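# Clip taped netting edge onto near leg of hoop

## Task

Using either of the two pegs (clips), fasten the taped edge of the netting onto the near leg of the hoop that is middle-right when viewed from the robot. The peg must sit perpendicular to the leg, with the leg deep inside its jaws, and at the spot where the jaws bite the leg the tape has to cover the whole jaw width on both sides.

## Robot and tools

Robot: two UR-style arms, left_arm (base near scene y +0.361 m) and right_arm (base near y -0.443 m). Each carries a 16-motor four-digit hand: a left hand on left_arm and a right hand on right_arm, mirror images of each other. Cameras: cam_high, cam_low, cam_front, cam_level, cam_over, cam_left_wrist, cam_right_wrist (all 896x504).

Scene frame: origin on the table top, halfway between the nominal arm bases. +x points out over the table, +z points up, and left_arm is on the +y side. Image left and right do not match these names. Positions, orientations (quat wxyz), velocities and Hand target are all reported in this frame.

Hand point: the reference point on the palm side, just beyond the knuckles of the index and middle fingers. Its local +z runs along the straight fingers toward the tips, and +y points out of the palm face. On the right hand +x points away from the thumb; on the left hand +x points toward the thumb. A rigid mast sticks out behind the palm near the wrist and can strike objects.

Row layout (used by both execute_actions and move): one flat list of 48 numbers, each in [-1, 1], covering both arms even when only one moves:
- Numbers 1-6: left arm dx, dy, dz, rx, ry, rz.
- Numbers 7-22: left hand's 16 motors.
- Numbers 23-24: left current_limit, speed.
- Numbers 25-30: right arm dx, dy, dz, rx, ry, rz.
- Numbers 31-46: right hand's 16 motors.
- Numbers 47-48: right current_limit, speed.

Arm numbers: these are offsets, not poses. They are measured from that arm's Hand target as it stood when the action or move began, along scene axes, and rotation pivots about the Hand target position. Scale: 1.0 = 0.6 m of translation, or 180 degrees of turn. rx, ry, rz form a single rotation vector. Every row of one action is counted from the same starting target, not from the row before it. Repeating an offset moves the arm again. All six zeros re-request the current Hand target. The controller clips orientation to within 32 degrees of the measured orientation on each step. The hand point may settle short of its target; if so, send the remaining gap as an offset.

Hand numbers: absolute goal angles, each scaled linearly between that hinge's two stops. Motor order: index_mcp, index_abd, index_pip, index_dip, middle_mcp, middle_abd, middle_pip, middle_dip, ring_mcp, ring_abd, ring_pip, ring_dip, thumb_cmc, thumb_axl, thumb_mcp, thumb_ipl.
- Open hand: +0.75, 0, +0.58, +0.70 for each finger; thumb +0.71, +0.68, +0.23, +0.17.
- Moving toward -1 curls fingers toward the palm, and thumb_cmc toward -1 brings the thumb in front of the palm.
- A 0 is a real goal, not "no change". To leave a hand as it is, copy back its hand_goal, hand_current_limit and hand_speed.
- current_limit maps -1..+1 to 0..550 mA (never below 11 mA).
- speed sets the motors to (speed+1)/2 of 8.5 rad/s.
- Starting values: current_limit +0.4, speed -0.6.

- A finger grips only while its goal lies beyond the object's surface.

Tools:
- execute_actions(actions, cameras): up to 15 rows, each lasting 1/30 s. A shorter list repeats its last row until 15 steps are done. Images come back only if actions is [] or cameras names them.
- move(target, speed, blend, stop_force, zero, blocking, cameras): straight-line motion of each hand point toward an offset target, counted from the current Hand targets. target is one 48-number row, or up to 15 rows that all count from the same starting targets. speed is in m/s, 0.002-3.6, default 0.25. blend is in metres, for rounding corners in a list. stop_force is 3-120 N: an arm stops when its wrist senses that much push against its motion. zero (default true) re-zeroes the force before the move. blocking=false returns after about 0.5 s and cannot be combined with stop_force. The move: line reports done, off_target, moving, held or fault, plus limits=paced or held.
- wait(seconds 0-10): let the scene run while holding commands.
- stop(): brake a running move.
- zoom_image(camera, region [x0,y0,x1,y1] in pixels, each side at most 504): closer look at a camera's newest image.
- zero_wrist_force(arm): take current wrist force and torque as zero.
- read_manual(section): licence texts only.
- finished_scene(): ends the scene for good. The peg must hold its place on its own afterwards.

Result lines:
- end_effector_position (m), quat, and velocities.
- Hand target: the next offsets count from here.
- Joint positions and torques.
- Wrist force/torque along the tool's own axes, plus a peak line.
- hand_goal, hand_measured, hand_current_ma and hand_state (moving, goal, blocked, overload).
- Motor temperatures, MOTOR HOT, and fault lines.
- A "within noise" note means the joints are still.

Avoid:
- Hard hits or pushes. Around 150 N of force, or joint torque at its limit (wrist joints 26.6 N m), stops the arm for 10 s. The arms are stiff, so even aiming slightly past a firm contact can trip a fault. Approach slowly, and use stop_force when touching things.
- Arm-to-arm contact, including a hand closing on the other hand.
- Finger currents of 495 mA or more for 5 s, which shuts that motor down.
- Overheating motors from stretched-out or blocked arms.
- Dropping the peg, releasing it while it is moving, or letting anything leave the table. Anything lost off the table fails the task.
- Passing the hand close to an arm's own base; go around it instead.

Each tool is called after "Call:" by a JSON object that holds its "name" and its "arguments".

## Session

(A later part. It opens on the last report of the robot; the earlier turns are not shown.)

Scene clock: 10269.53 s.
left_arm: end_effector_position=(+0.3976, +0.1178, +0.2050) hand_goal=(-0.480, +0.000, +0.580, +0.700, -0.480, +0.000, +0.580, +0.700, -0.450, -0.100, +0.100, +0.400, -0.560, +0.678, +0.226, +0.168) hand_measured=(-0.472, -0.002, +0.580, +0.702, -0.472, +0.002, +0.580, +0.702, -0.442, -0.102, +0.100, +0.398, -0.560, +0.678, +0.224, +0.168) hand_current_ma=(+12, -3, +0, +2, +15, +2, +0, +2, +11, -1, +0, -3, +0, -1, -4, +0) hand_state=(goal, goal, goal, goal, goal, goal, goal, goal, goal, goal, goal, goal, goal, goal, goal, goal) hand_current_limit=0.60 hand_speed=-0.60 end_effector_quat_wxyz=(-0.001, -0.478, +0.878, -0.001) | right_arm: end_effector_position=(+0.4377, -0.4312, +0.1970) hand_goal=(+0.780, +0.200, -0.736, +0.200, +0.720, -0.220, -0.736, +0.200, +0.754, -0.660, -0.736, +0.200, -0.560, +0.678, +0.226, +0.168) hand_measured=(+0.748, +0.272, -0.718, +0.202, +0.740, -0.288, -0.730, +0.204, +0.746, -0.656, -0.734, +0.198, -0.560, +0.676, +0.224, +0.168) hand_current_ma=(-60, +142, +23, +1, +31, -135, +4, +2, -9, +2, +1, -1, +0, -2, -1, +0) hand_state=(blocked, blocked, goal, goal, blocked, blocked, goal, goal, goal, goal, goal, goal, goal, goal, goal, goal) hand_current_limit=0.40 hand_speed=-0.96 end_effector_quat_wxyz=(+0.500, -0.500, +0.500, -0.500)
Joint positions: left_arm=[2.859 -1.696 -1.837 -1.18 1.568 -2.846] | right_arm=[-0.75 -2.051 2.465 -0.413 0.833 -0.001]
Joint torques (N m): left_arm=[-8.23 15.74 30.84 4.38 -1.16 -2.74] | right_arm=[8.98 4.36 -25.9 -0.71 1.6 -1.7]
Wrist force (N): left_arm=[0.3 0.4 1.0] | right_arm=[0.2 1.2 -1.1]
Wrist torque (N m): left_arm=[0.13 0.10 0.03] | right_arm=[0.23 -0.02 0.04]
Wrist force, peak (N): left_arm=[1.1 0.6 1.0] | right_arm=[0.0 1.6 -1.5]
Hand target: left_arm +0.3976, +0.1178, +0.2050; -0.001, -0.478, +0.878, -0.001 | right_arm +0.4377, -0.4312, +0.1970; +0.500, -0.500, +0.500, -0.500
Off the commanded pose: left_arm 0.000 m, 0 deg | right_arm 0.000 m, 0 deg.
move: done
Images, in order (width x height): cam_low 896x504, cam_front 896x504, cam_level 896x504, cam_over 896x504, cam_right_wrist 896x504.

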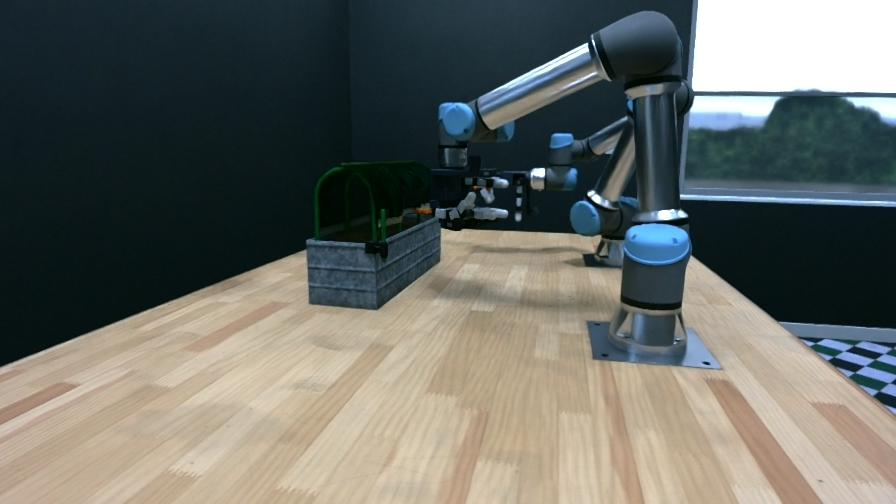

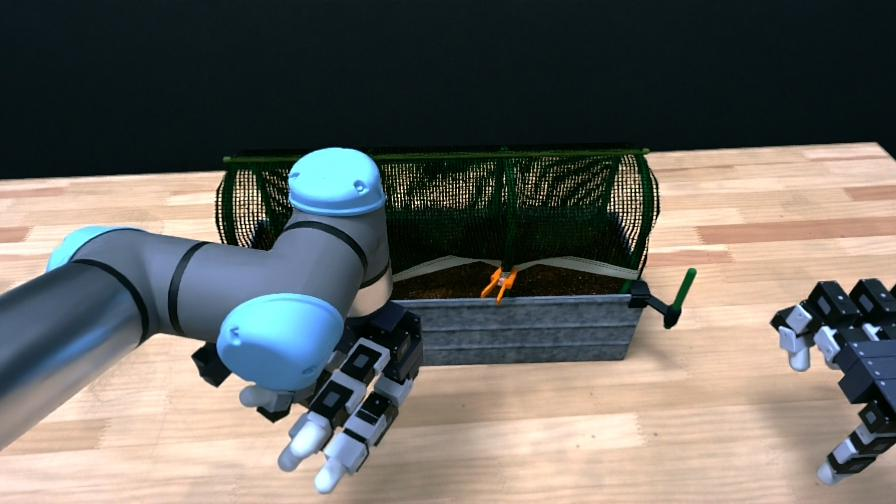

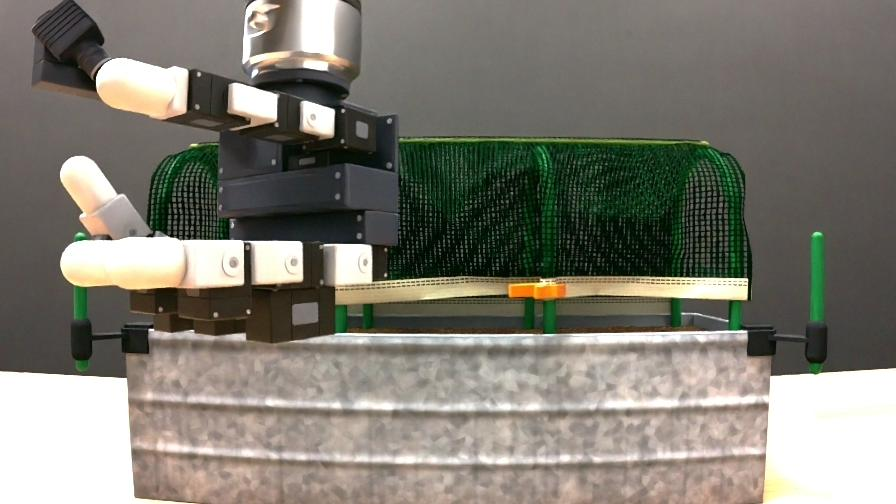

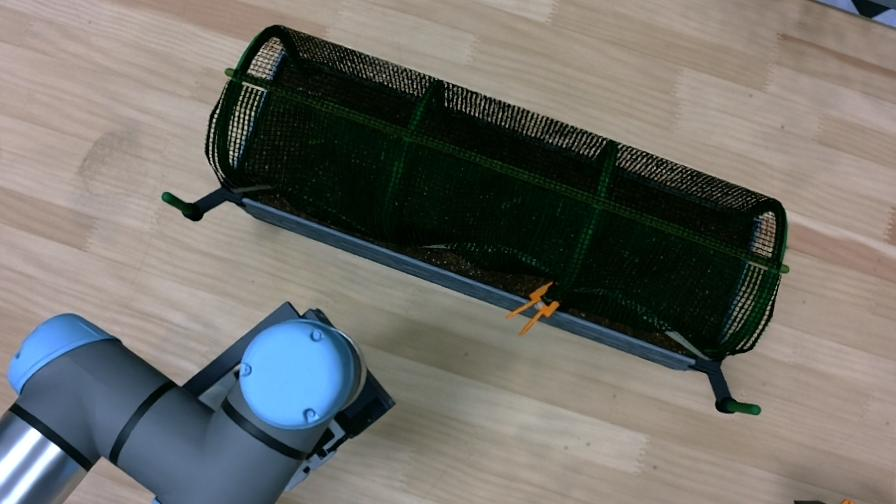

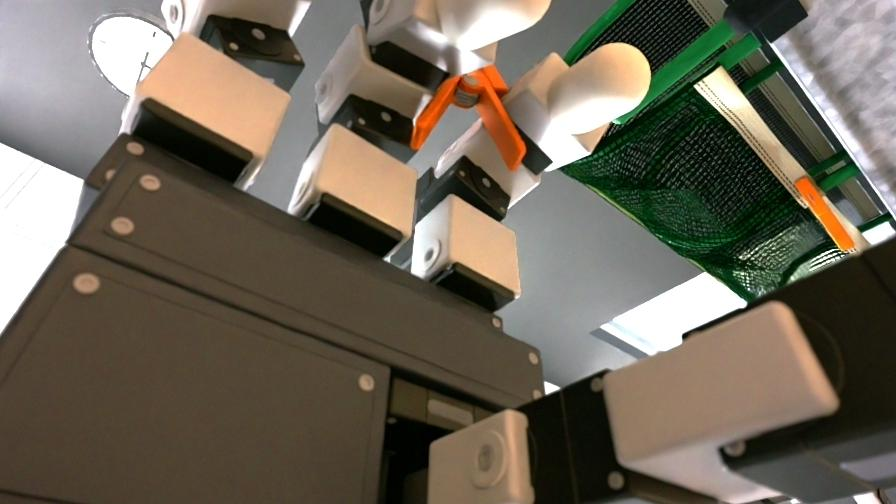

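Call:
{"name": "execute_actions", "arguments": {"actions": [], "cameras": ["cam_level", "cam_front", "cam_over", "cam_right_wrist"]}}

Call:
{"name": "zoom_image", "arguments": {"camera": "cam_level", "region": [340, 200, 560, 330]}}

Call:
{"name": "zoom_image", "arguments": {"camera": "cam_over", "region": [490, 240, 620, 340]}}

Scene clock: 10294.90 s.
left_arm: end_effector_position=(+0.3976, +0.1178, +0.2050) hand_goal=(-0.480, +0.000, +0.580, +0.700, -0.480, +0.000, +0.580, +0.700, -0.450, -0.100, +0.100, +0.400, -0.560, +0.678, +0.226, +0.168) hand_measured=(-0.472, -0.002, +0.580, +0.702, -0.472, +0.002, +0.580, +0.702, -0.442, -0.102, +0.100, +0.398, -0.560, +0.678, +0.224, +0.168) hand_current_ma=(+12, -3, +0, +2, +15, +2, +0, +2, +11, -1, +0, -3, +0, -1, -4, +0) hand_state=(goal, goal, goal, goal, goal, goal, goal, goal, goal, goal, goal, goal, goal, goal, goal, goal) hand_current_limit=0.60 hand_speed=-0.60 end_effector_quat_wxyz=(-0.001, -0.478, +0.878, -0.001) | right_arm: end_effector_position=(+0.4377, -0.4312, +0.1970) hand_goal=(+0.780, +0.200, -0.736, +0.200, +0.720, -0.220, -0.736, +0.200, +0.754, -0.660, -0.736, +0.200, -0.560, +0.678, +0.226, +0.168) hand_measured=(+0.748, +0.272, -0.718, +0.202, +0.740, -0.288, -0.730, +0.204, +0.746, -0.656, -0.734, +0.198, -0.560, +0.676, +0.224, +0.168) hand_current_ma=(-60, +142, +23, +1, +31, -135, +4, +2, -9, +2, +1, -1, +0, -2, -1, +0) hand_state=(blocked, blocked, goal, goal, blocked, blocked, goal, goal, goal, goal, goal, goal, goal, goal, goal, goal) hand_current_limit=0.40 hand_speed=-0.96 end_effector_quat_wxyz=(+0.500, -0.500, +0.500, -0.500)
Joint positions: left_arm=[2.859 -1.696 -1.837 -1.18 1.568 -2.846] | right_arm=[-0.75 -2.051 2.465 -0.413 0.833 -0.001]
Joint velocities: within noise
Joint torques (N m): left_arm=[-9.69 15.35 30.7 4.38 -1.17 1.89] | right_arm=[8.96 5.72 -25.64 -0.72 1.79 -1.4]
Motor temperatures (°C): left_arm=[25 27 28 33 36 34] | right_arm=[26 28 28 35 35 28]
Wrist force (N): left_arm=[0.2 0.3 0.8] | right_arm=[0.0 1.3 -1.2]
Wrist torque (N m): left_arm=[0.13 0.11 0.02] | right_arm=[0.24 0.02 0.02]
Wrist force, peak (N): left_arm=[0.1 0.4 1.2] | right_arm=[-0.2 1.6 -1.4]
Hand target: left_arm +0.3976, +0.1178, +0.2050; -0.001, -0.478, +0.878, -0.001 | right_arm +0.4377, -0.4312, +0.1970; +0.500, -0.500, +0.500, -0.500
Off the commanded pose: left_arm 0.000 m, 0 deg | right_arm 0.000 m, 0 deg.
Images, in order (width x height): cam_front 896x504, cam_level 896x504, cam_over 896x504, cam_right_wrist 896x504.

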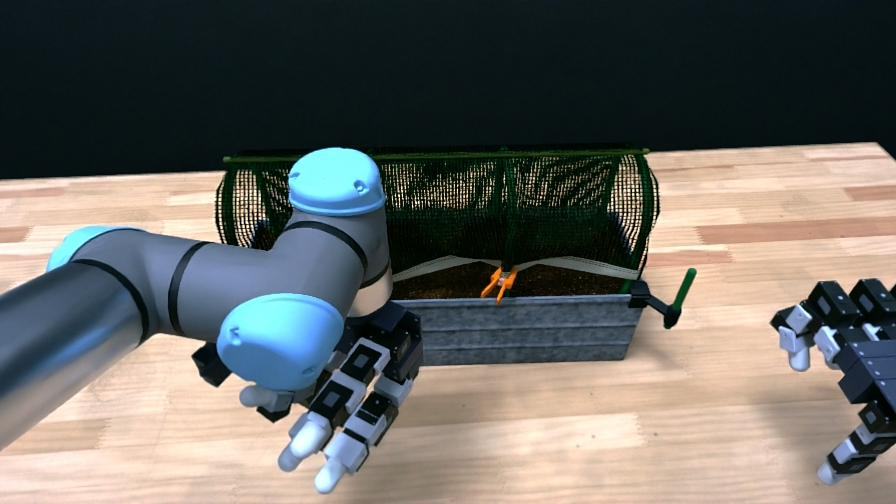

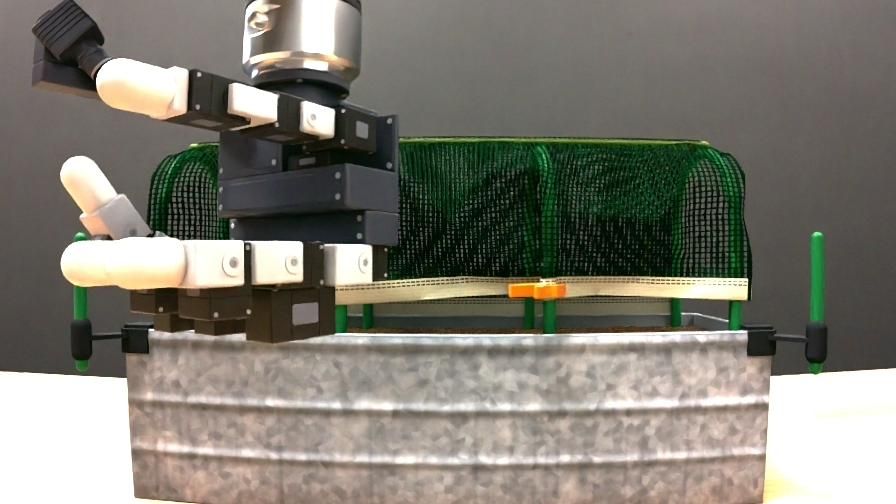

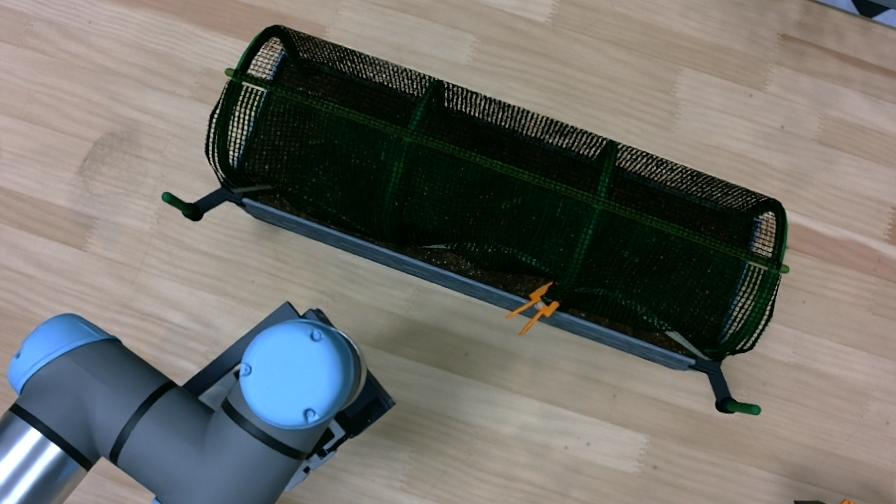

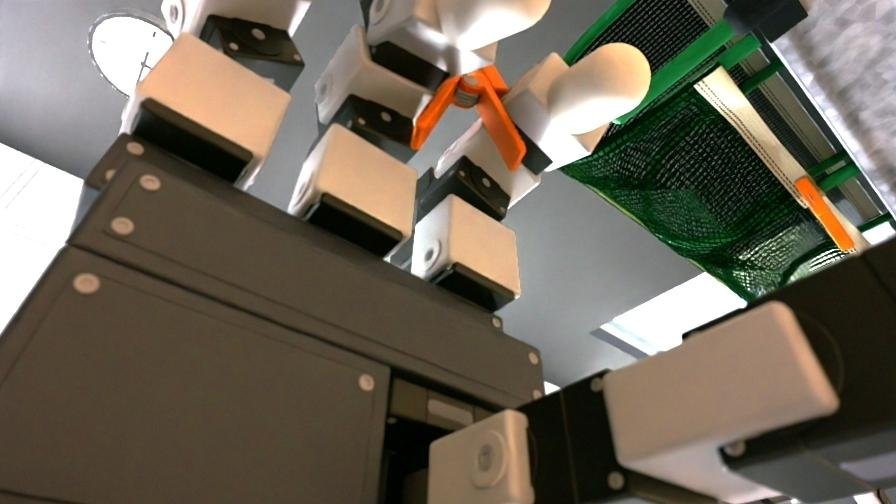

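Scaled by 2.291.

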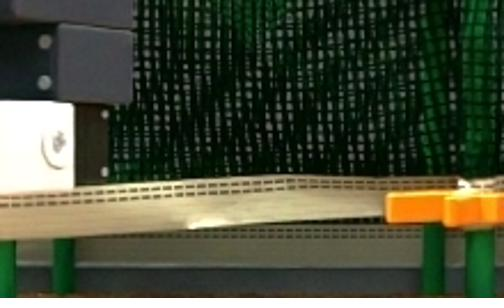

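Scaled by 3.877.

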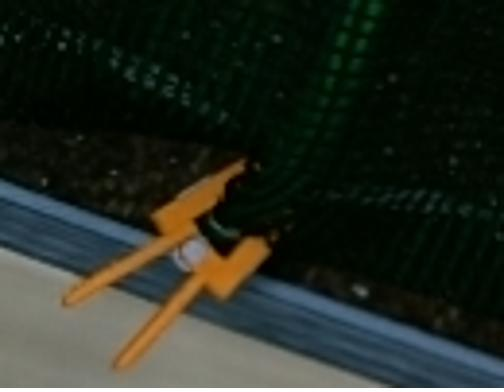

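Call:
{"name": "zoom_image", "arguments": {"camera": "cam_level", "region": [490, 255, 590, 325]}}

Call:
{"name": "zoom_image", "arguments": {"camera": "cam_front", "region": [460, 245, 560, 315]}}

Call:
{"name": "zoom_image", "arguments": {"camera": "cam_right_wrist", "region": [740, 130, 896, 270]}}

Scaled by 5.040.

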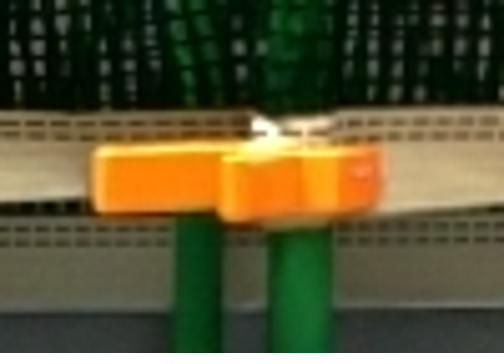

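Scaled by 5.040.

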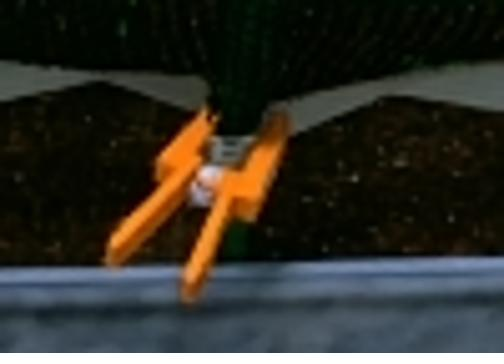

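Scaled by 3.231.

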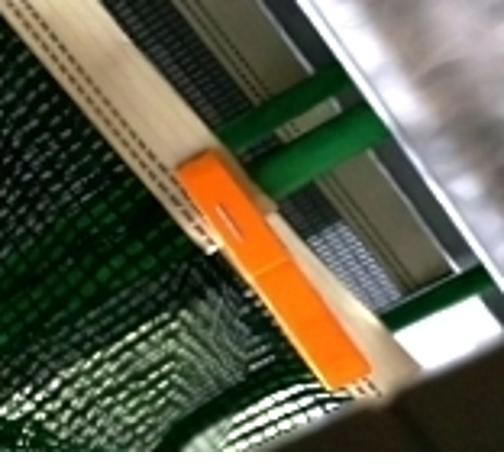

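Call:
{"name": "finished_scene", "arguments": {}}

The scene is finished: the task was done.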